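# Remove one staple stick and set it legs-down on table

## Task

Pull a single stick of staples out of the staple box and put it down on the table with its legs pointing down, at a good distance from both the box's tray and its sleeve.

## Robot and tools

Robot: two arms, left_arm (on the +y side) and right_arm, each with a two-finger parallel gripper and a fisheye wrist camera. The arm names do not match image sides. Root links sit at about (+0.042, +0.274, +0.041) m for left_arm and (-0.017, -0.293, +0.022) m for right_arm, both almost unrotated. A two-camera stand is fixed behind the arms. A loose object may occasionally get nudged by something else.

Frames: the scene frame has its origin at table-top height, halfway between the nominal bases, with +x out over the table and +z up. Reported hand poses, targets and velocities use this frame. Offsets you send use the axes of that arm's own Hand target. On a gripper, the fingers point along its +z and open and close along its y. end_effector_position (metres) is the spot between the pads, roughly 1 cm behind the tips; end_effector_quat_wxyz gives orientation. Readings can be off by a few centimetres, more at long reach.

execute_actions(actions, cameras): actions is a list of actions; each action is a list of up to 15 rows, one per 1/30 s step. If fewer than 15 rows are given, the last row is held for the rest. Every row has 14 numbers in [-1, 1]: left_arm dx, dy, dz, rx, ry, rz, opening, then right_arm in the same order; both arms are always included. The six pose numbers are an offset from the Hand target at the start of that action (not from the previous row), along that Hand target's axes; 1.0 equals 0.6 m or 180 degrees, and rx, ry, rz form one rotation vector. Repeating an offset moves the arm further. Sending six zeros re-commands the current Hand target. opening is absolute: +1 fully open (0.094 m), -1 closed, and a 0 is a real command, so resend the current value to keep a gripper as it is. cameras is a list of names, ["all"] or []; images come by default only when actions is empty.

move(target, speed, blend, opening_speed, grip_force, blocking, cameras): target is one 14-number row laid out as above, or a list of up to 15 such rows. All of them are offsets from the same starting Hand targets, not from the previous target. Paths are straight lines; they do not avoid obstacles or the other arm, and the whole move is capped at 10 s. speed: top path speed in m/s, 0.002 to 2.9, default 0.25 (rotation up to twice that in rad/s), as one number or one per target. blend: corner rounding in m, one value or one per target; 0 (default) means stop at each target. opening_speed: rate of the commanded opening per second on the -1..+1 scale, at least 0.2; use it to close gently on fragile things. grip_force: newtons per pad, 10 to 50 (default full), one value or one per arm; it persists, and lower values close slowly. blocking=false returns after about 0.5 s while the move continues. The result adds a move: line with the ending (done, off_target, moving, held, fault) and limits (paced = the pose was clipped, held = steps were withheld). done means at rest within 10 mm and 2 degrees; neither done nor off_target tells you about contact.

wait(seconds 0 to 10, cameras): lets time pass with commands held; it returns early if a running move ends. stop(cameras): brakes a running move, which needs some distance. zoom_image(camera, region): camera is cam_left_wrist or cam_right_wrist; region is [x0, y0, x1, y1] in pixels of that camera's latest 672x504 image, no more than 504 wide or tall. read_manual(section): licence texts only. finished_scene(scene): ends the current scene by its number and cannot be undone; call it only once the stick rests correctly without the robot touching it.

Result lines: Hand target is the last commanded pose after clipping, and the next offsets count from it. The gripper often rests a little short of it because of friction or weight; waiting does not close that gap, but a new command (even all zeros) does, or you can send the remaining distance. grip_measured shows the finger opening on the command scale; it reads slightly wide when empty and somewhat narrower than a hard part under a full squeeze. Joint positions ends with the opening in metres. Joint torques follow joint order; they include gravity, and numbers 1 to 3 wrap at ±28 N m. Tool commands lists the current gripper commands. Joint velocities can be summarised as within noise.

Control details: on each step, the commanded orientation is limited to 40 degrees from the measured one. Pad force rises about 1 N per 0.001 below first contact and then jumps to the limit near 20 N. To release, command an opening well above grip_measured. An arm that is blocked keeps pushing until you command it back past the gripper.

Avoid: dropping the stick, letting go while it is moving, slamming into or pushing hard on the box, table or fixtures, and any contact between the arms, including one gripper closing on the other's fingers. Avoid pulling on a camera cable, paths that pass close to an arm's own base (they can flip its shoulder), and anything leaving the table. Fast moves drift off their path and hit harder. Holding loads, stretched arms or unreachable targets heat motors: MOTOR HOT appears at 75 °C, at 90 °C the arm folds up and stays idle, and at 100 °C it goes limp.

Each tool is called as name(argument=value, ...) on one line, values as JSON.

## Session

execute_actions(actions=[])

Scene clock: 0.00 s.
left_arm: end_effector_position=(+0.3699, +0.2217, +0.2652) grip_measured=+1.000 end_effector_quat_wxyz=(+0.528, -0.273, +0.801, -0.075) | right_arm: end_effector_position=(+0.4034, -0.2274, +0.2896) grip_measured=+1.000 end_effector_quat_wxyz=(+0.412, +0.330, +0.833, +0.167)
Joint positions: left_arm=[-0.471 0.986 0.742 -0.296 -0.576 -0.786 0.094] | right_arm=[0.267 1.418 1.338 -0.581 0.172 0.896 0.094]
Joint velocities: within noise
Joint torques (N m): no reading
Heat: left arm: 25 °C; right arm: 27 °C.
Hand target: left_arm +0.3700, +0.2232, +0.2724; +0.535, -0.274, +0.796, -0.076 | right_arm +0.4022, -0.2286, +0.2936; +0.416, +0.329, +0.832, +0.166
Tool commands: left_gripper/opening=+1.0 right_gripper/opening=+1.0
camera_calibration:
cam_left_wrist: T_world_to_cam=[[0.403232, -0.812568, 0.420876, -0.0740106], [-0.763522, -0.552265, -0.334721, 0.526589], [0.504419, -0.186378, -0.843104, 0.181809], [0, 0, 0, 1]] pos_world=[0.340198, 0.264563, 0.360693]
cam_right_wrist: T_world_to_cam=[[-0.366761, -0.752753, -0.546671, 0.1394], [-0.847943, 0.512227, -0.13644, 0.535374], [0.382725, 0.413505, -0.826157, 0.278507], [0, 0, 0, 1]] pos_world=[0.398502, -0.284463, 0.379342]

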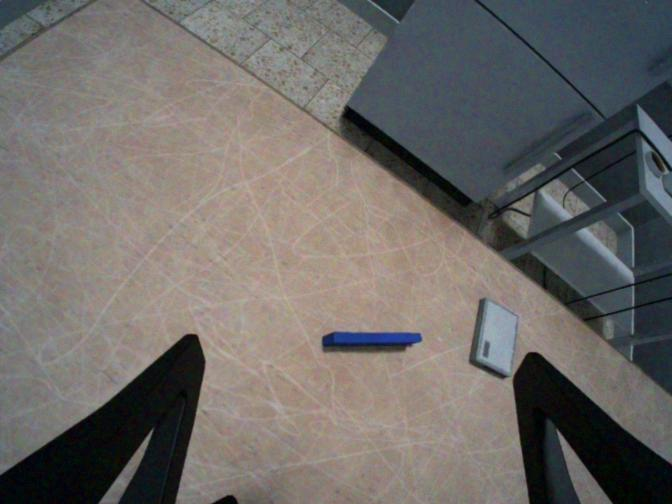

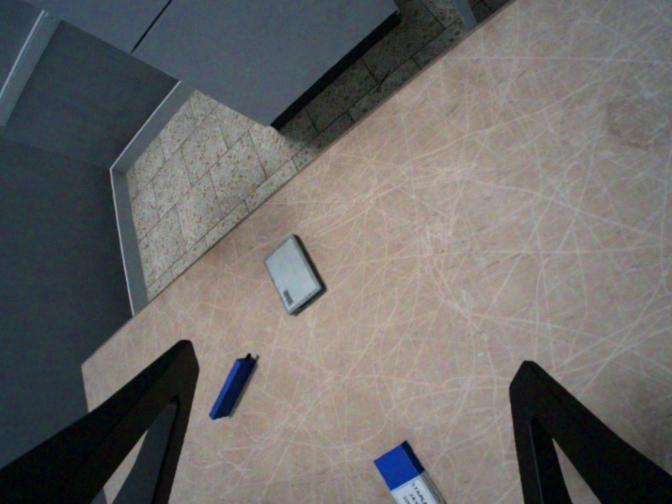

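move(target=[0,0,0,0,0,0,0.2,0.301,0.0585,-0.057,0.019,0.046,-0.24,0.2], cameras=["all"], speed=0.3)

zoom_image(camera="cam_right_wrist", region=[200, 150, 480, 400])

Scene clock: 2.47 s.
left_arm: end_effector_position=(+0.3699, +0.2217, +0.2652) grip_measured=+0.202 end_effector_quat_wxyz=(+0.528, -0.273, +0.801, -0.075) | right_arm: end_effector_position=(+0.3081, -0.0784, +0.2260) grip_measured=+0.203 end_effector_quat_wxyz=(+0.377, +0.001, +0.926, +0.012)
Joint positions: left_arm=[-0.471 0.986 0.742 -0.296 -0.576 -0.786 0.056] | right_arm=[0.852 1.488 1.284 -0.759 0.513 0.649 0.057]
Joint torques (N m): left_arm=[-0.06 -3.32 8.12 2.01 -0.26 0.06] | right_arm=[0.24 -6.22 9.33 1.08 0.48 -0.05]
Heat: left arm: 26 °C; right arm: 28 °C.
Hand target: left_arm +0.3700, +0.2232, +0.2724; +0.535, -0.274, +0.796, -0.076 | right_arm +0.3099, -0.0795, +0.2283; +0.378, -0.001, +0.926, +0.000
Off the commanded pose: left_arm 0.007 m, 1 deg | right_arm 0.003 m, 1 deg.
move: done
camera_calibration:
cam_left_wrist: T_world_to_cam=[[0.403232, -0.812568, 0.420876, -0.0740106], [-0.763522, -0.552265, -0.334721, 0.526589], [0.504419, -0.186378, -0.843104, 0.181809], [0, 0, 0, 1]] pos_world=[0.340198, 0.264563, 0.360693]
cam_right_wrist: T_world_to_cam=[[0.0591044, -0.998072, -0.0189356, -0.087884], [-0.988233, -0.05582, -0.142406, 0.36958], [0.141074, 0.0271296, -0.989627, 0.281886], [0, 0, 0, 1]] pos_world=[0.330659, -0.0747321, 0.329929]

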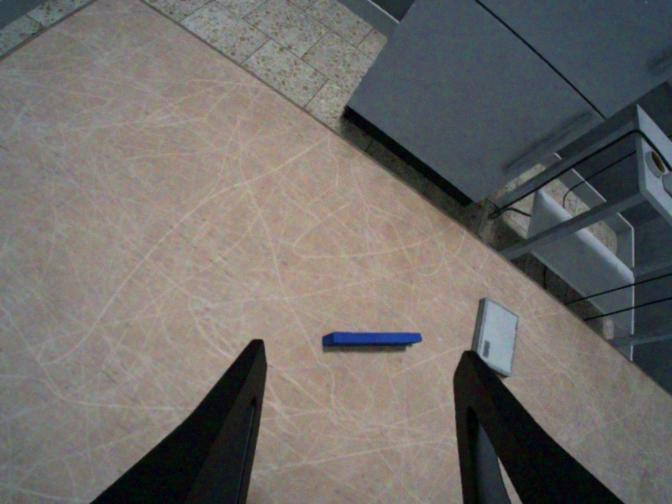

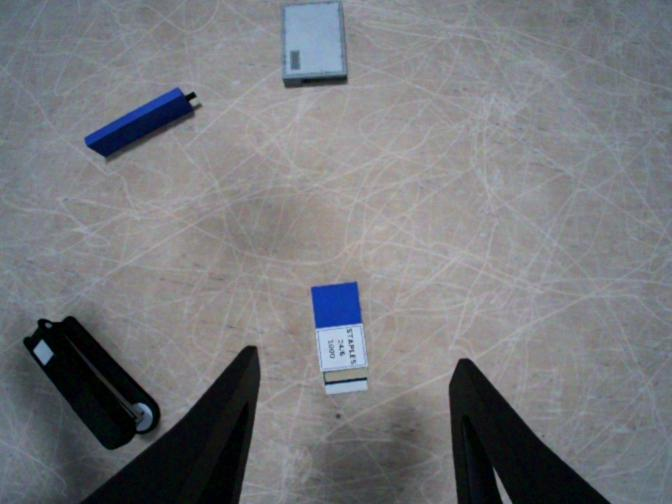

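Scaled by 1.800 from the camera's 672x504 image, which has a finer 960x720 frame.

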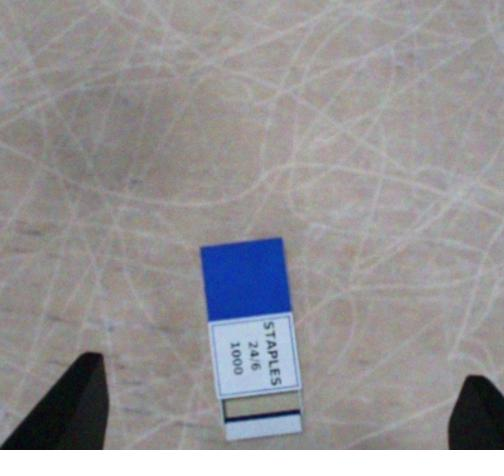

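move(target=[[0,0,0,0,0,0,0.1,0.217,-0.013,0.0165,-0.041,-0.0585,-0.0344,0.1],[0.432,-0.302,-0.049,-0.096,0.412,0.134,0.1,0.217,-0.013,0.0165,-0.041,-0.0585,-0.0344,0.1]], cameras=["all"], blend=[0.03,0], speed=0.3)

Scene clock: 8.07 s.
left_arm: end_effector_position=(+0.3363, -0.0650, +0.1478) grip_measured=+0.102 end_effector_quat_wxyz=(-0.063, -0.092, +0.993, -0.035) | right_arm: end_effector_position=(+0.2239, -0.0832, +0.1286) grip_measured=+0.103 end_effector_quat_wxyz=(+0.451, -0.077, +0.888, +0.043)
Joint positions: left_arm=[-0.811 2.359 2.318 -1.556 0.143 -0.984 0.052] | right_arm=[1.119 1.229 0.577 -0.21 0.683 0.643 0.052]
Joint torques (N m): left_arm=[-0.31 -13.46 8.25 0.23 0.04 0.06] | right_arm=[0.29 -5.75 5.81 1.44 0.5 -0.06]
Heat: left arm: 28 °C; right arm: 29 °C.
Hand target: left_arm +0.3361, -0.0678, +0.1497; -0.087, -0.085, +0.993, -0.007 | right_arm +0.2238, -0.0873, +0.1301; +0.460, -0.075, +0.884, +0.039
Off the commanded pose: left_arm 0.004 m, 4 deg | right_arm 0.004 m, 1 deg.
joint sent to its limit (left arm) — joint 4 (wrist pitch), lower limit. The joint targets are off in orientation, not in position.
move: off_target (left_arm); blend cut to 0 m at target 1
camera_calibration:
cam_left_wrist: T_world_to_cam=[[0.218681, -0.975705, 0.0133531, -0.132272], [-0.674577, -0.141275, 0.72456, 0.143523], [-0.70507, -0.167455, -0.689083, 0.431571], [0, 0, 0, 1]] pos_world=[0.430031, -0.0365136, 0.195163]
cam_right_wrist: T_world_to_cam=[[0.224677, -0.974408, 0.00700954, -0.128022], [-0.92769, -0.216095, -0.304458, 0.266241], [0.298181, 0.0619019, -0.9525, 0.160484], [0, 0, 0, 1]] pos_world=[0.2279, -0.0771469, 0.234817]

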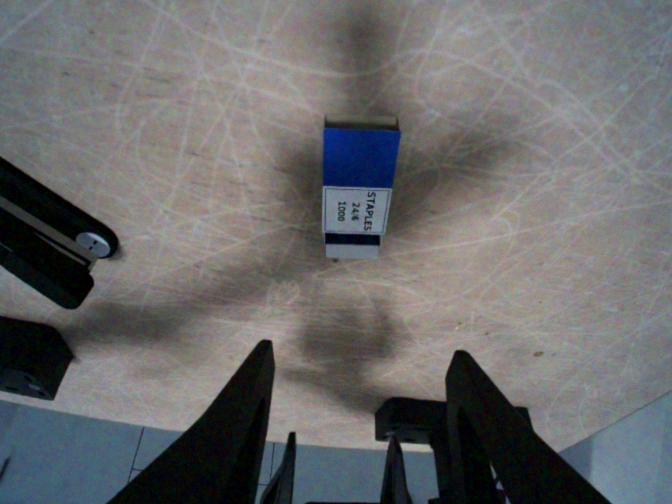

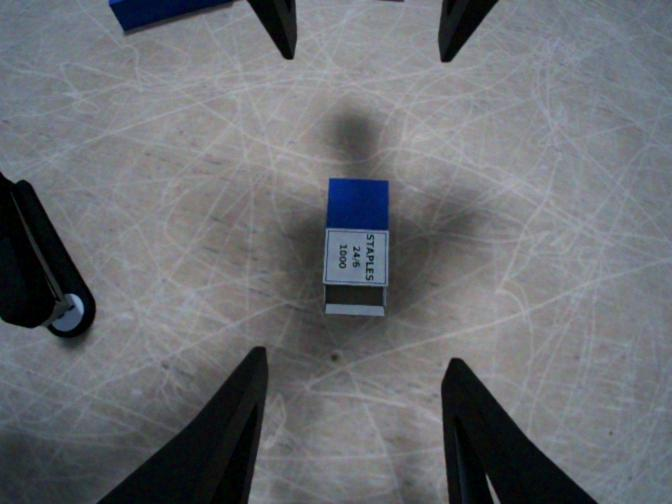

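move(target=[-0.016,-0.0082,0.158,0,0,0,0.1,0,0,0,0,0,0,0.1], cameras=["cam_left_wrist"], speed=0.15)

Scene clock: 9.70 s.
left_arm: end_effector_position=(+0.3315, -0.0713, +0.0612) grip_measured=+0.102 end_effector_quat_wxyz=(-0.085, -0.086, +0.993, -0.008) | right_arm: end_effector_position=(+0.2239, -0.0832, +0.1286) grip_measured=+0.103 end_effector_quat_wxyz=(+0.451, -0.077, +0.888, +0.043)
Joint positions: left_arm=[-0.828 2.441 2.115 -1.339 0.144 -0.984 0.052] | right_arm=[1.119 1.229 0.577 -0.21 0.683 0.643 0.052]
Joint torques (N m): left_arm=[-0.44 -14.28 5.56 0.38 0.06 -0.01] | right_arm=[0.28 -5.75 5.79 1.44 0.5 -0.06]
Heat: left arm: 28 °C; right arm: 29 °C.
Hand target: left_arm +0.3301, -0.0739, +0.0548; -0.087, -0.085, +0.993, -0.007 | right_arm +0.2238, -0.0873, +0.1301; +0.460, -0.075, +0.884, +0.039
Off the commanded pose: left_arm 0.007 m, 0 deg | right_arm 0.004 m, 1 deg.
move: done
camera_calibration:
cam_left_wrist: T_world_to_cam=[[0.200801, -0.978595, -0.0450642, -0.126941], [-0.641759, -0.166161, 0.74869, 0.187965], [-0.740152, -0.121417, -0.661387, 0.380667], [0, 0, 0, 1]] pos_world=[0.42787, -0.0467716, 0.10532]
Images, in order (width x height): cam_left_wrist 672x504.

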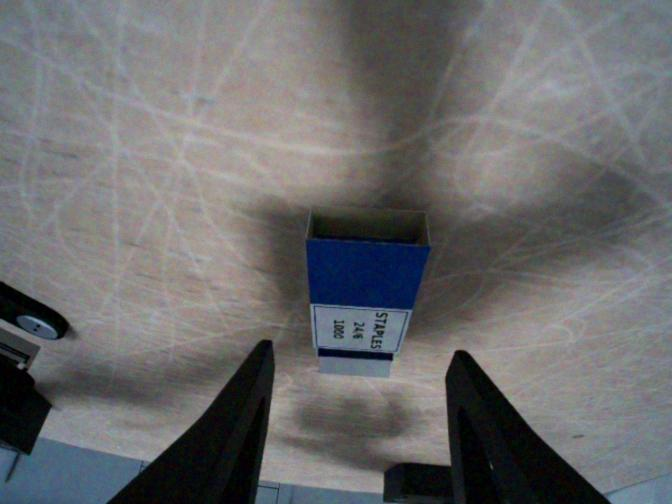

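move(target=[0,-0.0034,0.077,0,0,0,0.1,0,0,0,0,0,0,0.1], cameras=["all"], speed=0.08)

Scene clock: 11.17 s.
left_arm: end_effector_position=(+0.3257, -0.0768, +0.0192) grip_measured=+0.102 end_effector_quat_wxyz=(-0.082, -0.084, +0.993, -0.012) | right_arm: end_effector_position=(+0.2239, -0.0832, +0.1286) grip_measured=+0.103 end_effector_quat_wxyz=(+0.451, -0.077, +0.888, +0.043)
Joint positions: left_arm=[-0.845 2.462 1.986 -1.176 0.145 -0.998 0.052] | right_arm=[1.119 1.229 0.577 -0.21 0.683 0.643 0.052]
Joint torques (N m): left_arm=[-0.46 -13.71 5.24 0.41 0.05 -0.05] | right_arm=[0.29 -5.75 5.81 1.44 0.5 -0.06]
Heat: left arm: 28 °C; right arm: 29 °C.
Hand target: left_arm +0.3223, -0.0773, +0.0092; -0.087, -0.085, +0.993, -0.007 | right_arm +0.2238, -0.0873, +0.1301; +0.460, -0.075, +0.884, +0.039
Off the commanded pose: left_arm 0.010 m, 1 deg | right_arm 0.004 m, 1 deg.
move: done
camera_calibration:
cam_left_wrist: T_world_to_cam=[[0.197698, -0.979597, -0.0361182, -0.132285], [-0.647312, -0.15813, 0.745642, 0.217289], [-0.73614, -0.124032, -0.665367, 0.346463], [0, 0, 0, 1]] pos_world=[0.421851, -0.0522533, 0.0637272]
cam_right_wrist: T_world_to_cam=[[0.224677, -0.974408, 0.00700954, -0.128022], [-0.92769, -0.216095, -0.304458, 0.266241], [0.298181, 0.0619019, -0.9525, 0.160484], [0, 0, 0, 1]] pos_world=[0.2279, -0.0771469, 0.234817]

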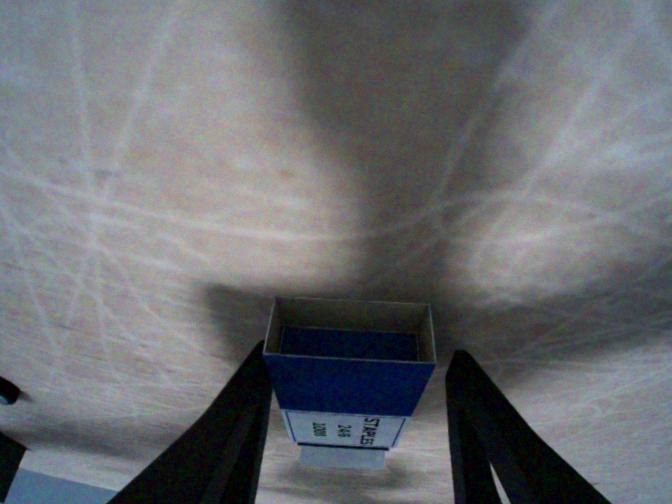

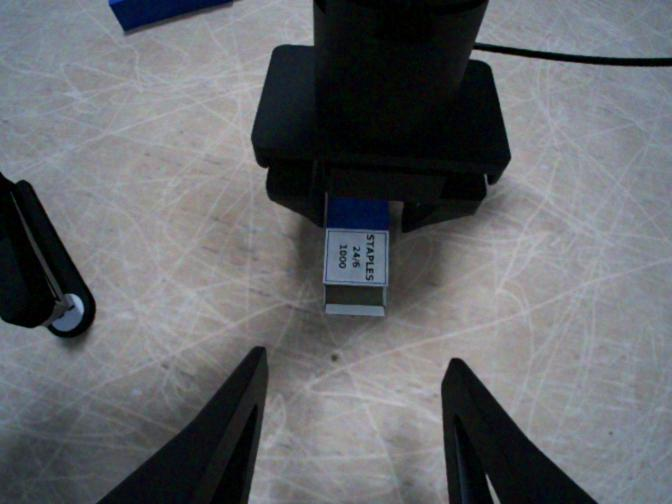

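move(target=[[-0.0117,0.0062,0.004,0,0,0,0.1,0,0,0,0,0,0,0.1],[-0.0117,0.0062,0.004,0,0,0,-0.29,0,0,0,0,0,0,0.1]], cameras=["all"], speed=0.05, opening_speed=0.4, grip_force=[22,18])

zoom_image(camera="cam_right_wrist", region=[290, 190, 430, 330])

Scene clock: 13.43 s.
left_arm: end_effector_position=(+0.3287, -0.0766, +0.0190) grip_measured=-0.202 end_effector_quat_wxyz=(-0.080, -0.084, +0.993, -0.015) | right_arm: end_effector_position=(+0.2239, -0.0832, +0.1286) grip_measured=+0.103 end_effector_quat_wxyz=(+0.451, -0.077, +0.888, +0.043)
Joint positions: left_arm=[-0.84 2.462 1.986 -1.169 0.145 -0.993 0.037] | right_arm=[1.119 1.229 0.577 -0.21 0.683 0.643 0.052]
Joint torques (N m): left_arm=[0.43 -13.18 5.05 0.42 0.03 0.06] | right_arm=[0.29 -5.75 5.81 1.44 0.5 -0.06]
Heat: left arm: 28 °C; right arm: 29 °C.
Hand target: left_arm +0.3281, -0.0725, +0.0056; -0.087, -0.085, +0.993, -0.007 | right_arm +0.2238, -0.0873, +0.1301; +0.460, -0.075, +0.884, +0.039
Off the commanded pose: left_arm 0.014 m, 1 deg | right_arm 0.004 m, 1 deg.
grip_force (N): 22, 18
move: off_target (left_arm); target 2's new opening was sent with left_arm's hand 0.014 m and 1 deg from that target
camera_calibration:
cam_left_wrist: T_world_to_cam=[[0.198207, -0.979728, -0.0290897, -0.133013], [-0.651044, -0.153781, 0.743299, 0.221046], [-0.732705, -0.128388, -0.668326, 0.347292], [0, 0, 0, 1]] pos_world=[0.424737, -0.0517355, 0.0639321]
cam_right_wrist: T_world_to_cam=[[0.224677, -0.974408, 0.00700954, -0.128022], [-0.92769, -0.216095, -0.304458, 0.266241], [0.298181, 0.0619019, -0.9525, 0.160484], [0, 0, 0, 1]] pos_world=[0.2279, -0.0771469, 0.234817]

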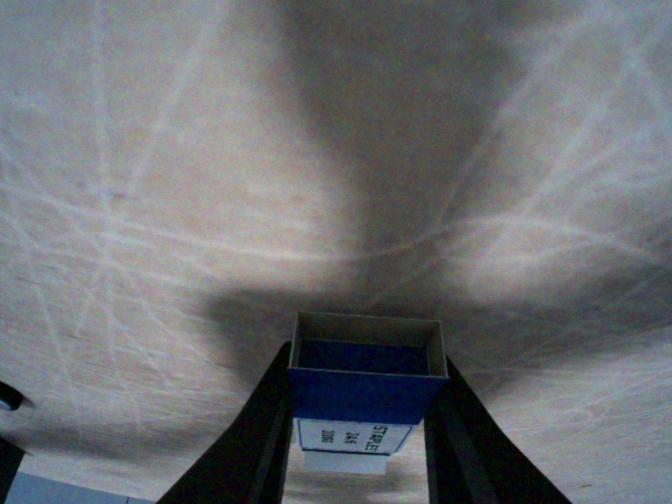

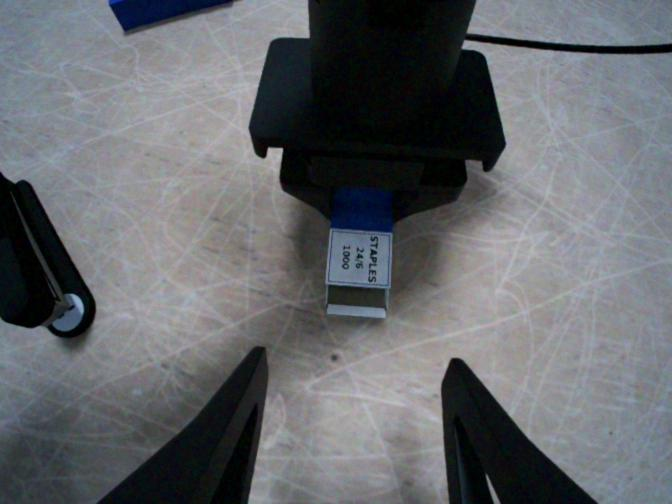

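Scaled by 3.600 from the camera's 672x504 image, which has a finer 960x720 frame.

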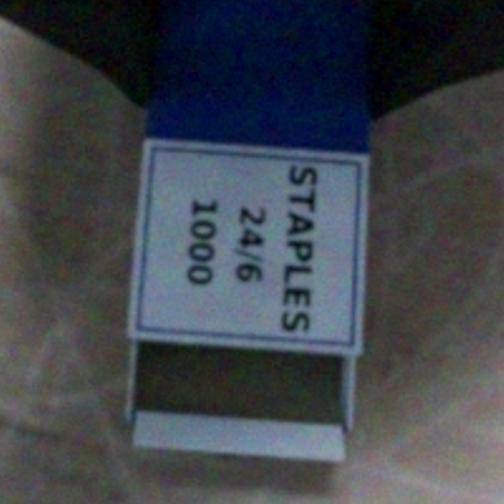

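move(target=[0,0,0,0,0,0,-0.29,0.0615,-0.007,0.1257,0,0,0,0.1], cameras=["cam_right_wrist"], speed=0.12)

Scene clock: 15.33 s.
left_arm: end_effector_position=(+0.3287, -0.0766, +0.0190) grip_measured=-0.202 end_effector_quat_wxyz=(-0.080, -0.084, +0.993, -0.015) | right_arm: end_effector_position=(+0.2653, -0.0792, +0.0642) grip_measured=+0.103 end_effector_quat_wxyz=(+0.464, -0.073, +0.882, +0.049)
Joint positions: left_arm=[-0.84 2.462 1.986 -1.169 0.145 -0.993 0.037] | right_arm=[0.976 1.548 0.453 0.345 0.595 0.506 0.052]
Joint torques (N m): left_arm=[0.4 -13.19 5.07 0.42 0.04 0.06] | right_arm=[-0.57 -4.88 4.63 1.57 0.28 -0.06]
Heat: left arm: 27 °C; right arm: 29 °C.
Hand target: left_arm +0.3281, -0.0725, +0.0056; -0.087, -0.085, +0.993, -0.007 | right_arm +0.2644, -0.0846, +0.0565; +0.460, -0.075, +0.884, +0.039
Off the commanded pose: left_arm 0.014 m, 1 deg | right_arm 0.009 m, 1 deg.
grip_force (N): 22, 18
move: off_target (left_arm)
camera_calibration:
cam_right_wrist: T_world_to_cam=[[0.222725, -0.974869, -0.00495849, -0.131727], [-0.919691, -0.208426, -0.332756, 0.286159], [0.32336, 0.0786733, -0.943, 0.0806413], [0, 0, 0, 1]] pos_world=[0.266441, -0.0751181, 0.170613]
Images, in order (width x height): cam_right_wrist 672x504.

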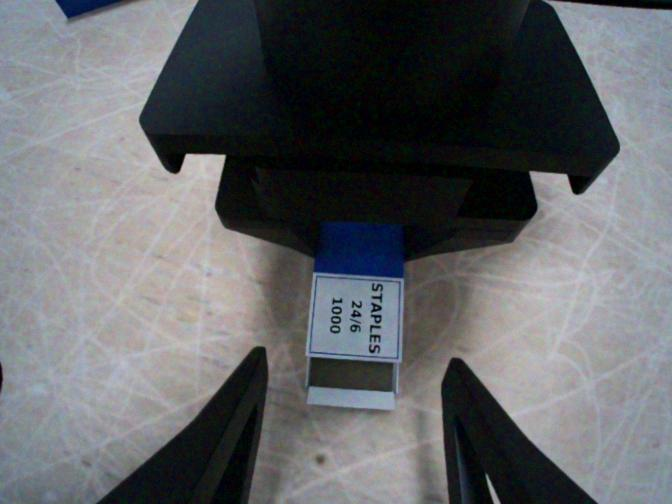

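move(target=[0,0,0,0,0,0,-0.29,0.0522,-0.0023,0.0242,0,0,0,0.1], cameras=["cam_right_wrist"], speed=0.08)

Scene clock: 16.97 s.
left_arm: end_effector_position=(+0.3287, -0.0766, +0.0190) grip_measured=-0.202 end_effector_quat_wxyz=(-0.080, -0.084, +0.993, -0.015) | right_arm: end_effector_position=(+0.2616, -0.0834, +0.0286) grip_measured=+0.103 end_effector_quat_wxyz=(+0.461, -0.073, +0.883, +0.048)
Joint positions: left_arm=[-0.84 2.462 1.986 -1.169 0.145 -0.993 0.037] | right_arm=[0.978 1.707 0.388 0.561 0.595 0.508 0.052]
Joint torques (N m): left_arm=[0.39 -13.18 5.05 0.42 0.05 0.06] | right_arm=[0.66 -5.26 3.71 1.55 0.38 0.05]
Heat: left arm: 27 °C; right arm: 29 °C.
Hand target: left_arm +0.3281, -0.0725, +0.0056; -0.087, -0.085, +0.993, -0.007 | right_arm +0.2587, -0.0870, +0.0226; +0.460, -0.075, +0.884, +0.039
Off the commanded pose: left_arm 0.014 m, 1 deg | right_arm 0.008 m, 1 deg.
grip_force (N): 22, 18
move: off_target (left_arm)
camera_calibration:
cam_right_wrist: T_world_to_cam=[[0.222792, -0.974864, -0.00211714, -0.135204], [-0.921312, -0.209842, -0.327337, 0.270141], [0.318665, 0.0748786, -0.944905, 0.0494998], [0, 0, 0, 1]] pos_world=[0.263233, -0.0788245, 0.134914]
Images, in order (width x height): cam_right_wrist 672x504.

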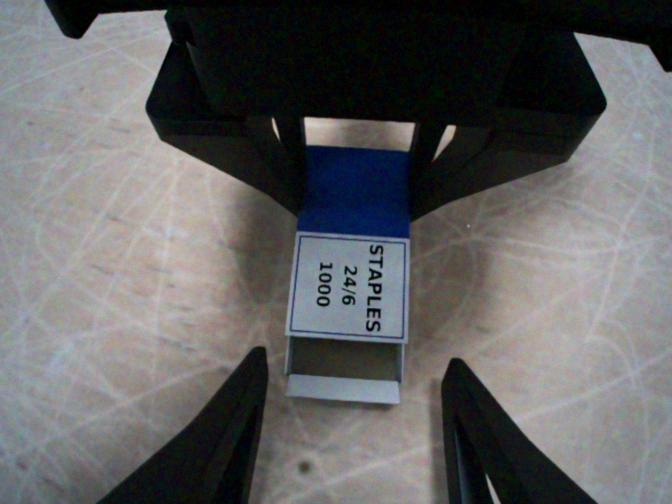

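move(target=[0,0,0,0,0,0,-0.29,0.0192,0.005,0.0088,0,0,0,0.1], cameras=["cam_right_wrist"], speed=0.05)

zoom_image(camera="cam_right_wrist", region=[240, 290, 480, 450])

Scene clock: 24.90 s.
left_arm: end_effector_position=(+0.3287, -0.0766, +0.0190) grip_measured=-0.202 end_effector_quat_wxyz=(-0.080, -0.084, +0.993, -0.015) | right_arm: end_effector_position=(+0.2589, -0.0797, +0.0163) grip_measured=+0.103 end_effector_quat_wxyz=(+0.461, -0.074, +0.883, +0.049)
Joint positions: left_arm=[-0.84 2.462 1.986 -1.169 0.145 -0.993 0.037] | right_arm=[0.994 1.78 0.383 0.633 0.603 0.521 0.052]
Joint torques (N m): left_arm=[0.4 -13.18 5.07 0.42 0.04 0.06] | right_arm=[0.68 -5.39 3.23 1.54 0.44 0.05]
Heat: left arm: 27 °C; right arm: 29 °C.
Hand target: left_arm +0.3281, -0.0725, +0.0056; -0.087, -0.085, +0.993, -0.007 | right_arm +0.2560, -0.0845, +0.0101; +0.460, -0.075, +0.884, +0.039
Off the commanded pose: left_arm 0.014 m, 1 deg | right_arm 0.008 m, 1 deg.
grip_force (N): 22, 18
move: off_target (left_arm)
camera_calibration:
cam_right_wrist: T_world_to_cam=[[0.226123, -0.974089, -0.00432209, -0.131894], [-0.920916, -0.212329, -0.326849, 0.264207], [0.317462, 0.0778883, -0.945067, 0.0390734], [0, 0, 0, 1]] pos_world=[0.260733, -0.0754208, 0.122713]
Images, in order (width x height): cam_right_wrist 672x504.

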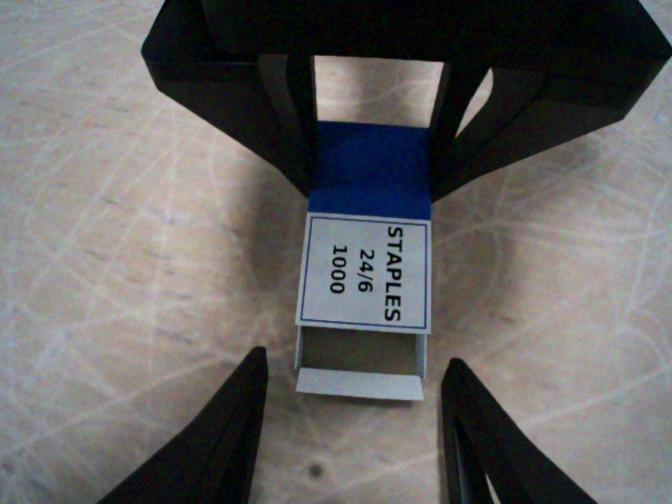

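Scaled by 2.100 from the camera's 672x504 image, which has a finer 960x720 frame.

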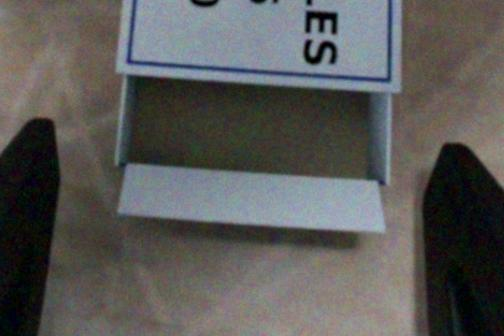

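move(target=[[0,0,0,0,0,0,-0.29,0,-0.0025,0,0,0,0,0.1],[0,0,0,0,0,0,-0.29,0,-0.0025,0,0,0,0,-0.33]], cameras=["cam_right_wrist"], speed=0.05, opening_speed=0.4)

Scene clock: 27.70 s.
left_arm: end_effector_position=(+0.3287, -0.0766, +0.0190) grip_measured=-0.202 end_effector_quat_wxyz=(-0.080, -0.083, +0.993, -0.015) | right_arm: end_effector_position=(+0.2585, -0.0805, +0.0162) grip_measured=-0.242 end_effector_quat_wxyz=(+0.462, -0.074, +0.883, +0.050)
Joint positions: left_arm=[-0.84 2.462 1.986 -1.169 0.145 -0.992 0.037] | right_arm=[0.994 1.78 0.378 0.639 0.603 0.521 0.036]
Joint torques (N m): left_arm=[0.4 -13.19 5.05 0.42 0.04 0.05] | right_arm=[0.23 -5.56 3.21 1.56 0.39 0.02]
Heat: left arm: 27 °C; right arm: 29 °C.
Hand target: left_arm +0.3281, -0.0725, +0.0056; -0.087, -0.085, +0.993, -0.007 | right_arm +0.2562, -0.0859, +0.0101; +0.460, -0.075, +0.884, +0.039
Off the commanded pose: left_arm 0.014 m, 1 deg | right_arm 0.008 m, 1 deg.
grip_force (N): 22, 18
move: off_target (left_arm)
camera_calibration:
cam_right_wrist: T_world_to_cam=[[0.225868, -0.974143, -0.00536259, -0.132444], [-0.920565, -0.211638, -0.328282, 0.263537], [0.318659, 0.0790851, -0.944564, 0.0388622], [0, 0, 0, 1]] pos_world=[0.260134, -0.0763187, 0.122512]
Images, in order (width x height): cam_right_wrist 672x504.

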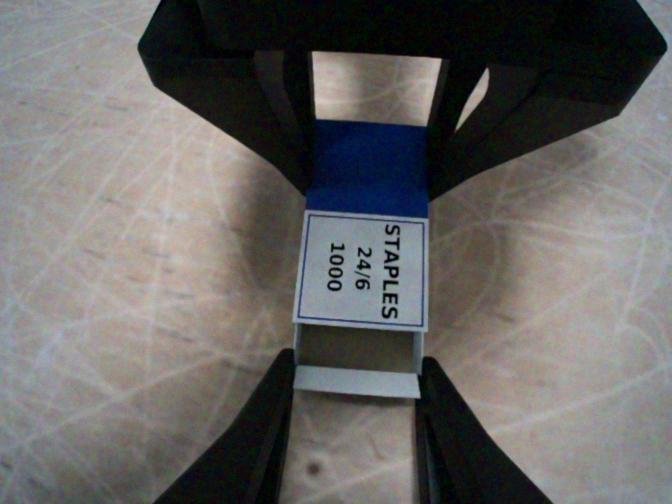

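move(target=[-0.0246,0,-0.0043,0,0,0,-0.29,0.0287,0,-0.0409,0,0,0,-0.33], cameras=["cam_right_wrist"], speed=0.04)

Scene clock: 29.03 s.
left_arm: end_effector_position=(+0.3149, -0.0745, +0.0194) grip_measured=-0.203 end_effector_quat_wxyz=(-0.123, -0.077, +0.989, -0.011) | right_arm: end_effector_position=(+0.2396, -0.0810, +0.0203) grip_measured=-0.245 end_effector_quat_wxyz=(+0.479, -0.061, +0.874, +0.056)
Joint positions: left_arm=[-0.835 2.484 2.014 -1.237 0.206 -0.967 0.037] | right_arm=[1.082 1.759 0.326 0.666 0.692 0.597 0.035]
Joint velocities: left_arm=[0.022 -0.002 0.002 -0.154 0.007 -0.051 0.001] | right_arm=[within noise]
Joint torques (N m): left_arm=[2.18 -12.22 7.95 0.63 -0.5 0.06] | right_arm=[1.63 -8.32 1.78 0.92 0.23 0.19]
Heat: left arm: 27 °C; right arm: 29 °C.
Hand target: left_arm +0.3429, -0.0700, +0.0056; -0.087, -0.085, +0.993, -0.007 | right_arm +0.2267, -0.0909, +0.0101; +0.460, -0.075, +0.884, +0.039
Off the commanded pose: left_arm 0.032 m, 4 deg | right_arm 0.019 m, 4 deg.
grip_force (N): 22, 18
move: off_target (left_arm, right_arm)
camera_calibration:
cam_right_wrist: T_world_to_cam=[[0.207799, -0.977915, -0.0223953, -0.124293], [-0.911229, -0.185203, -0.367914, 0.248102], [0.355641, 0.0968594, -0.92959, 0.0411056], [0, 0, 0, 1]] pos_world=[0.237287, -0.0795807, 0.126708]
Images, in order (width x height): cam_right_wrist 672x504.

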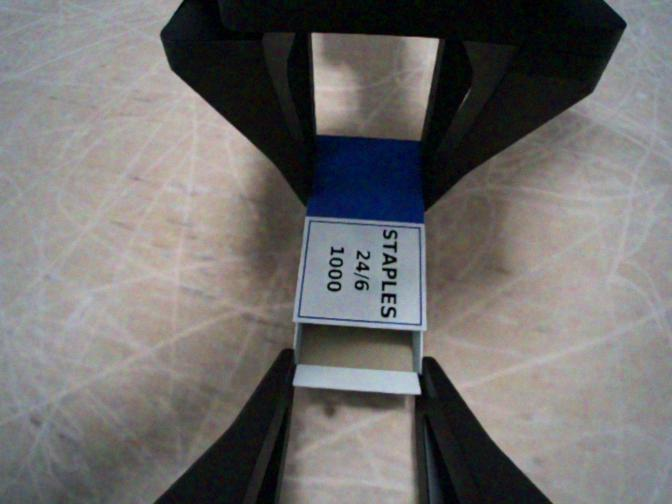

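move(target=[-0.0164,0,-0.0029,0,0,0,-0.29,0.019,0,-0.0273,0,0,0,-0.33], cameras=["cam_right_wrist"], speed=0.04)

Scene clock: 30.97 s.
left_arm: end_effector_position=(+0.3000, -0.0712, +0.0209) grip_measured=-0.203 end_effector_quat_wxyz=(-0.164, -0.079, +0.983, +0.001) | right_arm: end_effector_position=(+0.2240, -0.0791, +0.0270) grip_measured=-0.246 end_effector_quat_wxyz=(+0.488, -0.050, +0.868, +0.070)
Joint positions: left_arm=[-0.835 2.513 2.052 -1.32 0.256 -0.959 0.037] | right_arm=[1.154 1.714 0.295 0.644 0.747 0.671 0.035]
Joint torques (N m): left_arm=[3.59 -12.97 8.79 0.97 -0.94 0.11] | right_arm=[2.22 -7.75 1.4 0.61 0.23 0.14]
Heat: left arm: 27 °C; right arm: 28 °C.
Hand target: left_arm +0.3528, -0.0682, +0.0055; -0.087, -0.085, +0.993, -0.007 | right_arm +0.2070, -0.0943, +0.0101; +0.460, -0.075, +0.884, +0.039
Off the commanded pose: left_arm 0.055 m, 9 deg | right_arm 0.028 m, 6 deg.
grip_force (N): 22, 18
move: off_target (left_arm, right_arm)
camera_calibration:
cam_right_wrist: T_world_to_cam=[[0.202842, -0.977663, -0.0550466, -0.116951], [-0.905466, -0.165866, -0.390667, 0.237587], [0.37281, 0.129086, -0.918885, 0.0510608], [0, 0, 0, 1]] pos_world=[0.219813, -0.0815225, 0.133299]
Images, in order (width x height): cam_right_wrist 672x504.

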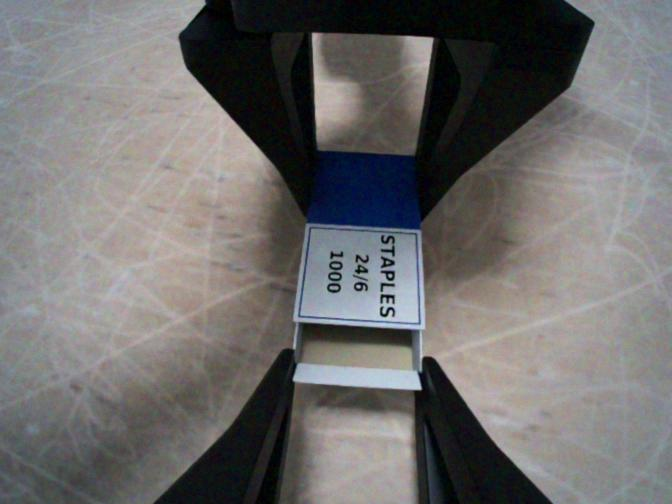

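move(target=[0.0574,0,0.01,0,0,0,-0.27,0,0,0,0,0,0,-0.33], cameras=["all"], speed=0.05, grip_force=[12,18])

zoom_image(camera="cam_right_wrist", region=[260, 280, 460, 420])

Scene clock: 32.37 s.
left_arm: end_effector_position=(+0.2943, -0.0740, +0.0189) grip_measured=-0.203 end_effector_quat_wxyz=(-0.143, -0.082, +0.986, -0.001) | right_arm: end_effector_position=(+0.2195, -0.0818, +0.0222) grip_measured=-0.246 end_effector_quat_wxyz=(+0.481, -0.056, +0.873, +0.063)
Joint positions: left_arm=[-0.86 2.465 1.967 -1.244 0.231 -0.996 0.037] | right_arm=[1.164 1.714 0.29 0.618 0.747 0.682 0.035]
Joint torques (N m): left_arm=[0.59 -14.93 4.04 1.09 -0.65 -0.08] | right_arm=[1.52 -7.71 1.89 0.74 0.25 0.13]
Heat: left arm: 27 °C; right arm: 28 °C.
Hand target: left_arm +0.3184, -0.0742, +0.0057; -0.087, -0.085, +0.993, -0.007 | right_arm +0.2070, -0.0944, +0.0101; +0.460, -0.075, +0.884, +0.039
Off the commanded pose: left_arm 0.027 m, 6 deg | right_arm 0.021 m, 4 deg.
grip_force (N): 12, 18
move: off_target (left_arm, right_arm)
camera_calibration:
cam_left_wrist: T_world_to_cam=[[0.18566, -0.980155, -0.0694744, -0.119212], [-0.552075, -0.16254, 0.817798, 0.167915], [-0.812862, -0.113477, -0.571296, 0.345145], [0, 0, 0, 1]] pos_world=[0.39539, -0.0503876, 0.0515773]
cam_right_wrist: T_world_to_cam=[[0.206119, -0.977728, -0.0395243, -0.120043], [-0.910525, -0.176844, -0.373725, 0.231], [0.358412, 0.11302, -0.926697, 0.0507348], [0, 0, 0, 1]] pos_world=[0.216891, -0.0822522, 0.128602]

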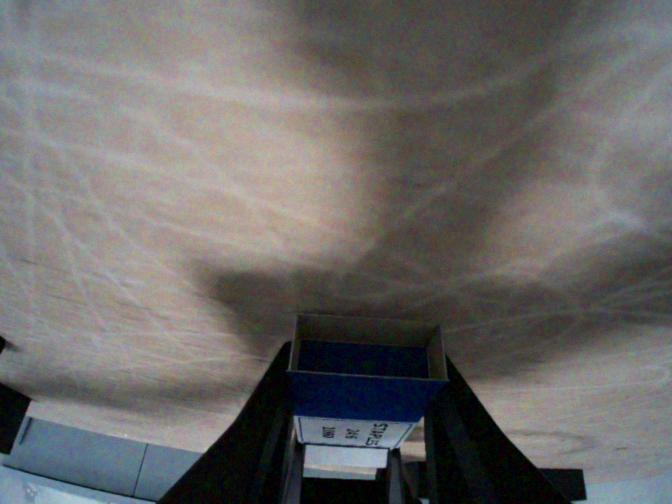

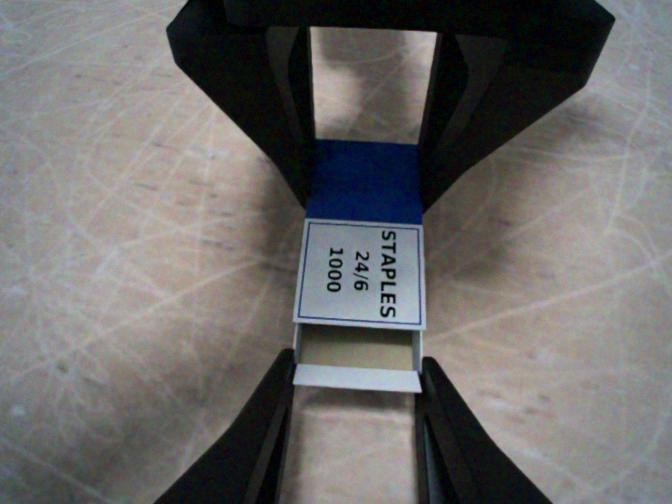

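Scaled by 2.520 from the camera's 672x504 image, which has a finer 960x720 frame.

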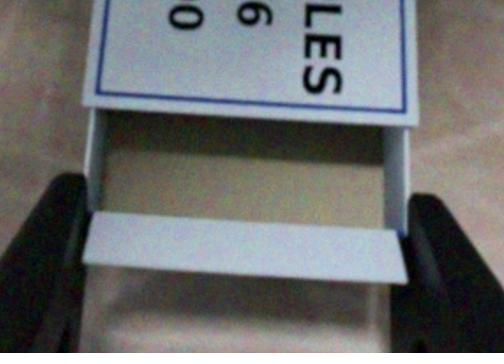

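move(target=[-0.025,0,-0.0044,0,0,0,-0.27,0.015,0,-0.0164,0,0,0,-0.33], cameras=["cam_right_wrist"], speed=0.04)

Scene clock: 33.47 s.
left_arm: end_effector_position=(+0.2866, -0.0725, +0.0205) grip_measured=-0.203 end_effector_quat_wxyz=(-0.162, -0.080, +0.984, +0.000) | right_arm: end_effector_position=(+0.2105, -0.0807, +0.0256) grip_measured=-0.246 end_effector_quat_wxyz=(+0.488, -0.049, +0.868, +0.069)
Joint positions: left_arm=[-0.86 2.467 1.967 -1.269 0.259 -0.987 0.037] | right_arm=[1.213 1.696 0.277 0.603 0.789 0.732 0.035]
Joint torques (N m): left_arm=[2.81 -13.03 7.87 0.98 -0.93 0.06] | right_arm=[2.29 -7.25 1.36 0.52 0.19 0.25]
Heat: left arm: 27 °C; right arm: 28 °C.
Hand target: left_arm +0.3333, -0.0715, +0.0056; -0.087, -0.085, +0.993, -0.007 | right_arm +0.1940, -0.0965, +0.0084; +0.460, -0.075, +0.884, +0.039
Off the commanded pose: left_arm 0.049 m, 9 deg | right_arm 0.029 m, 6 deg.
grip_force (N): 12, 18
move: off_target (left_arm, right_arm)
camera_calibration:
cam_right_wrist: T_world_to_cam=[[0.201023, -0.978022, -0.0553349, -0.115548], [-0.905759, -0.164062, -0.390748, 0.224664], [0.373082, 0.12867, -0.918833, 0.0549666], [0, 0, 0, 1]] pos_world=[0.206213, -0.0832225, 0.131898]
Images, in order (width x height): cam_right_wrist 672x504.

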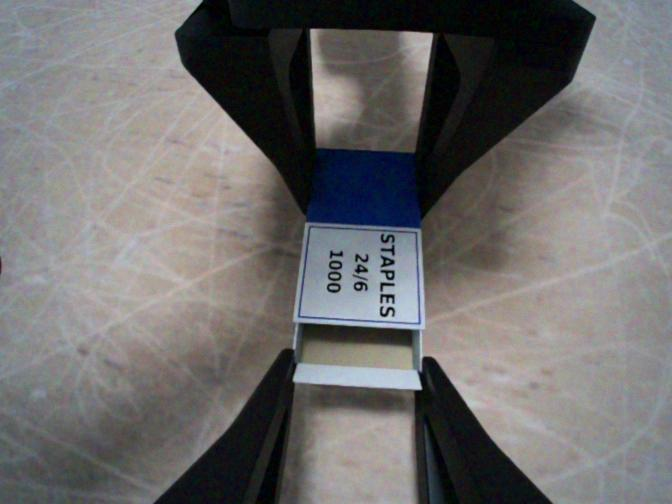

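move(target=[-0.0164,0.0133,-0.0029,0,0,0,-0.27,0.0192,0.0133,-0.0273,0,0,0,-0.33], cameras=["cam_right_wrist"], speed=0.04, grip_force=[12,20])

zoom_image(camera="cam_right_wrist", region=[260, 280, 460, 420])

Scene clock: 35.17 s.
left_arm: end_effector_position=(+0.2710, -0.0673, +0.0264) grip_measured=-0.203 end_effector_quat_wxyz=(-0.198, -0.077, +0.977, +0.008) | right_arm: end_effector_position=(+0.1927, -0.0761, +0.0318) grip_measured=-0.252 end_effector_quat_wxyz=(+0.499, -0.031, +0.862, +0.079)
Joint positions: left_arm=[-0.86 2.467 1.967 -1.332 0.306 -0.967 0.037] | right_arm=[1.318 1.666 0.284 0.507 0.88 0.866 0.035]
Joint torques (N m): left_arm=[5.04 -13.64 7.76 1.27 -1.35 0.07] | right_arm=[3.17 -6.65 1.78 0.14 -0.01 0.33]
Heat: left arm: 28 °C; right arm: 28 °C.
Hand target: left_arm +0.3418, -0.0620, +0.0056; -0.087, -0.085, +0.992, -0.007 | right_arm +0.1729, -0.0920, +0.0084; +0.460, -0.075, +0.884, +0.039
Off the commanded pose: left_arm 0.074 m, 13 deg | right_arm 0.034 m, 8 deg.
grip_force (N): 12, 20
move: off_target (left_arm, right_arm)
camera_calibration:
cam_right_wrist: T_world_to_cam=[[0.181298, -0.979665, -0.085956, -0.1025], [-0.900493, -0.130242, -0.41491, 0.214074], [0.395277, 0.152625, -0.905793, 0.0637913], [0, 0, 0, 1]] pos_world=[0.18614, -0.0822706, 0.137793]
Images, in order (width x height): cam_right_wrist 672x504.

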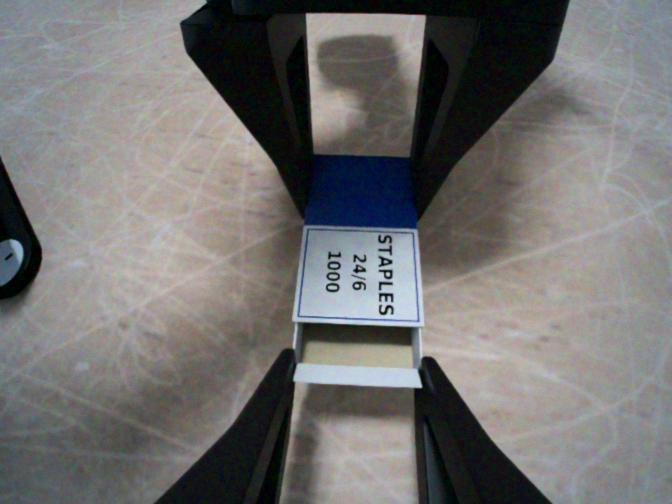

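Scaled by 2.520 from the camera's 672x504 image, which has a finer 960x720 frame.

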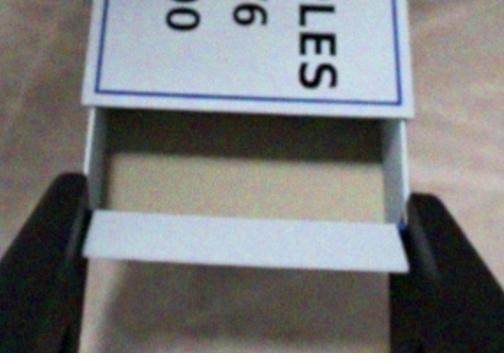

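move(target=[0.116,0.018,0.0203,0,0,0,-0.27,-0.0195,0.0122,0.0248,0,0,0,-0.33], cameras=["all"], speed=0.06)

Scene clock: 37.70 s.
left_arm: end_effector_position=(+0.2615, -0.0639, +0.0170) grip_measured=-0.203 end_effector_quat_wxyz=(-0.120, -0.090, +0.989, -0.009) | right_arm: end_effector_position=(+0.1885, -0.0750, +0.0162) grip_measured=-0.252 end_effector_quat_wxyz=(+0.465, -0.068, +0.880, +0.064)
Joint positions: left_arm=[-0.913 2.302 1.678 -1.063 0.211 -1.072 0.037] | right_arm=[1.298 1.683 0.297 0.458 0.798 0.823 0.035]
Joint torques (N m): left_arm=[-0.57 -13.37 3.67 0.84 -0.43 0] | right_arm=[-1.1 -4.16 4.85 0.96 0.37 -0.03]
Heat: left arm: 28 °C; right arm: 28 °C.
Hand target: left_arm +0.2704, -0.0634, +0.0058; -0.087, -0.085, +0.993, -0.007 | right_arm +0.1903, -0.0817, +0.0095; +0.460, -0.075, +0.884, +0.039
Off the commanded pose: left_arm 0.014 m, 4 deg | right_arm 0.010 m, 3 deg.
grip_force (N): 12, 20
move: off_target (left_arm, right_arm)
camera_calibration:
cam_left_wrist: T_world_to_cam=[[0.205603, -0.977281, -0.0514796, -0.108814], [-0.587075, -0.165256, 0.792485, 0.162436], [-0.782988, -0.132715, -0.607714, 0.310129], [0, 0, 0, 1]] pos_world=[0.360562, -0.0383401, 0.0541394]
cam_right_wrist: T_world_to_cam=[[0.228722, -0.972865, -0.0349289, -0.1113], [-0.917764, -0.203524, -0.34101, 0.20056], [0.324648, 0.110053, -0.939411, 0.0618424], [0, 0, 0, 1]] pos_world=[0.189446, -0.0742674, 0.122601]

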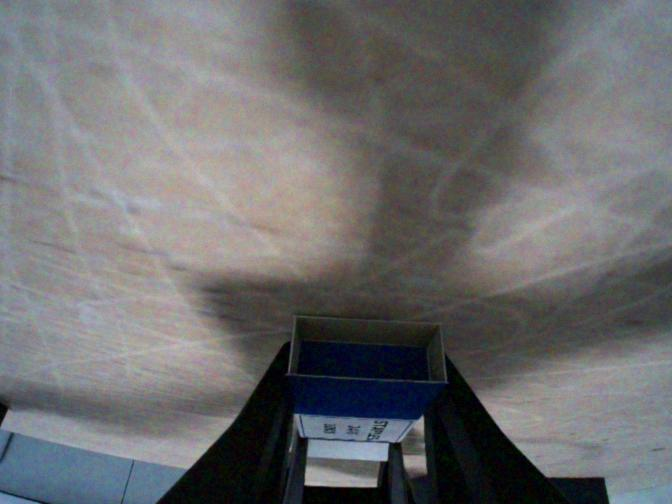

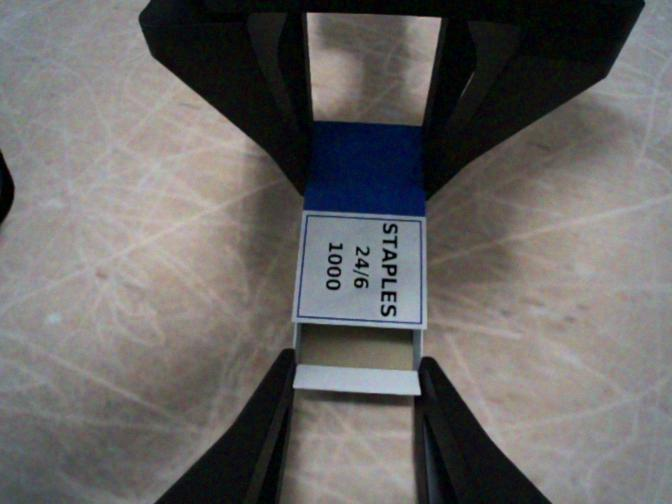

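move(target=[[0,0,0,0,0,0,-0.2,0,0,0,0,0,0,-0.33],[-0.049,0,-0.0087,0,0,0,-0.23,0,0,0,0,0,0,-0.33]], cameras=["cam_right_wrist"], speed=0.04, grip_force=[10,18])

Scene clock: 43.57 s.
left_arm: end_effector_position=(+0.2677, -0.0635, +0.0181) grip_measured=-0.197 end_effector_quat_wxyz=(-0.132, -0.084, +0.988, -0.014) | right_arm: end_effector_position=(+0.1922, -0.0735, +0.0187) grip_measured=-0.252 end_effector_quat_wxyz=(+0.468, -0.065, +0.879, +0.064)
Joint positions: left_arm=[-0.891 2.324 1.715 -1.092 0.233 -1.036 0.038] | right_arm=[1.288 1.683 0.308 0.458 0.8 0.815 0.035]
Joint torques (N m): left_arm=[2.5 -11.19 7.76 0.59 -0.68 0.2] | right_arm=[-0.09 -4.27 4.04 0.94 0.39 0.02]
Heat: left arm: 29 °C; right arm: 28 °C.
Hand target: left_arm +0.2998, -0.0583, +0.0059; -0.087, -0.085, +0.993, -0.007 | right_arm +0.1902, -0.0817, +0.0094; +0.460, -0.075, +0.884, +0.039
Off the commanded pose: left_arm 0.035 m, 5 deg | right_arm 0.012 m, 3 deg.
grip_force (N): 10, 18
move: off_target (left_arm, right_arm); target 2's new opening was sent with left_arm's hand 0.035 m and 5 deg from that target
camera_calibration:
cam_right_wrist: T_world_to_cam=[[0.222307, -0.974296, -0.0364204, -0.109316], [-0.917136, -0.196298, -0.346884, 0.205578], [0.330818, 0.110517, -0.937201, 0.0616411], [0, 0, 0, 1]] pos_world=[0.192453, -0.0729639, 0.1251]
Images, in order (width x height): cam_right_wrist 672x504.

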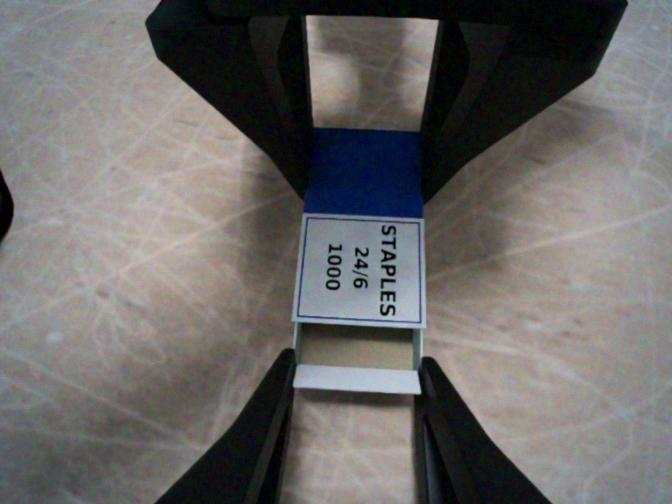

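move(target=[[0.042,0,0.0087,0,0,0,-0.23,0,0,0,0,0,0,-0.33],[0.042,0,0.0087,0,0,0,-0.23,0,0,0,0,0,0,0.1],[0.042,0,0.0087,0,0,0,-0.23,-0.078,0,-0.0645,0,0,0,0.1]], cameras=["all"], speed=0.06, opening_speed=0.5)

zoom_image(camera="cam_right_wrist", region=[260, 250, 460, 420])

Scene clock: 48.23 s.
left_arm: end_effector_position=(+0.2657, -0.0644, +0.0169) grip_measured=-0.197 end_effector_quat_wxyz=(-0.118, -0.088, +0.989, -0.011) | right_arm: end_effector_position=(+0.1838, -0.0858, +0.0600) grip_measured=+0.097 end_effector_quat_wxyz=(+0.450, -0.081, +0.888, +0.037)
Joint positions: left_arm=[-0.907 2.309 1.69 -1.065 0.21 -1.062 0.038] | right_arm=[1.301 1.386 0.384 -0.004 0.795 0.836 0.052]
Joint torques (N m): left_arm=[-0.42 -13.33 3.63 0.84 -0.43 -0.01] | right_arm=[0.72 -6.11 7.49 1.01 0.59 0.09]
Heat: left arm: 30 °C; right arm: 29 °C.
Hand target: left_arm +0.2745, -0.0627, +0.0051; -0.087, -0.085, +0.993, -0.007 | right_arm +0.1855, -0.0824, +0.0700; +0.460, -0.075, +0.884, +0.039
Off the commanded pose: left_arm 0.015 m, 4 deg | right_arm 0.011 m, 1 deg.
grip_force (N): 10, 18
move: off_target (left_arm, right_arm); target 2's new opening was sent with right_arm's hand 0.010 m and 3 deg from that target
camera_calibration:
cam_left_wrist: T_world_to_cam=[[0.202509, -0.978175, -0.0465177, -0.1094], [-0.590357, -0.159844, 0.791156, 0.166058], [-0.781325, -0.132754, -0.609843, 0.312885], [0, 0, 0, 1]] pos_world=[0.364653, -0.0389324, 0.0543435]
cam_right_wrist: T_world_to_cam=[[0.225966, -0.973925, 0.0202456, -0.122027], [-0.927561, -0.221465, -0.300971, 0.20686], [0.297607, 0.0492301, -0.953418, 0.106348], [0, 0, 0, 1]] pos_world=[0.187799, -0.0782684, 0.166124]

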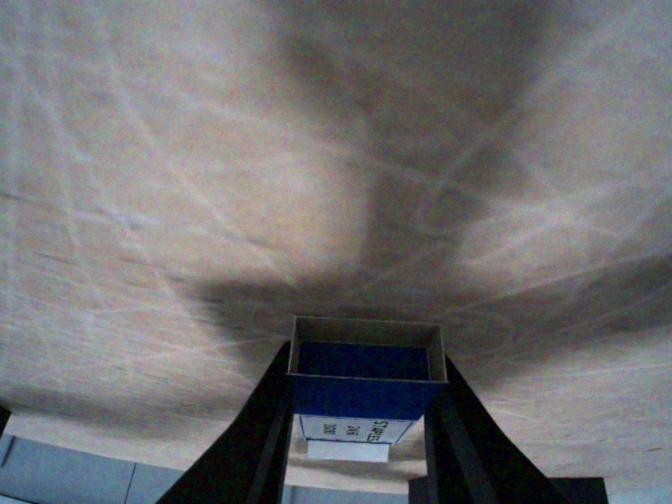

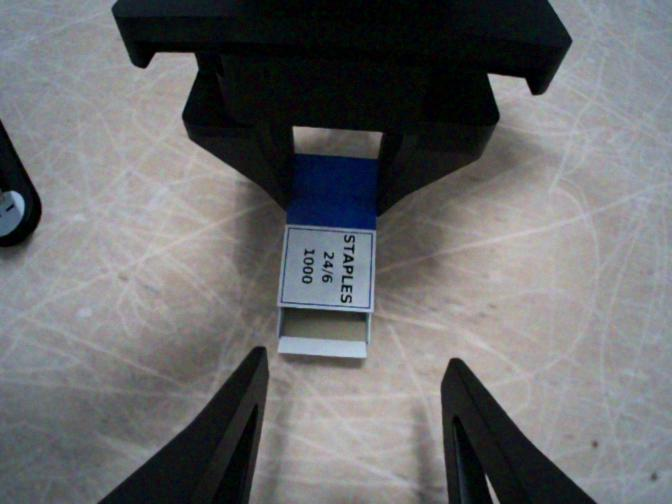

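Scaled by 2.520 from the camera's 672x504 image, which has a finer 960x720 frame.

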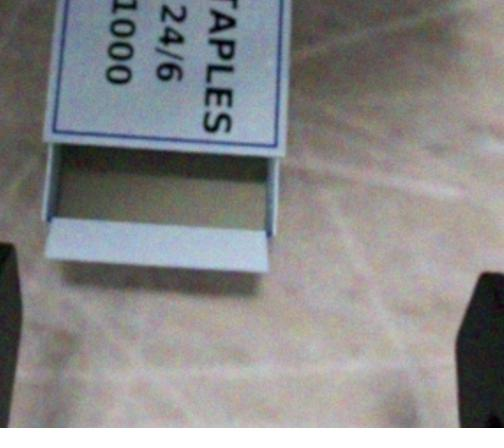

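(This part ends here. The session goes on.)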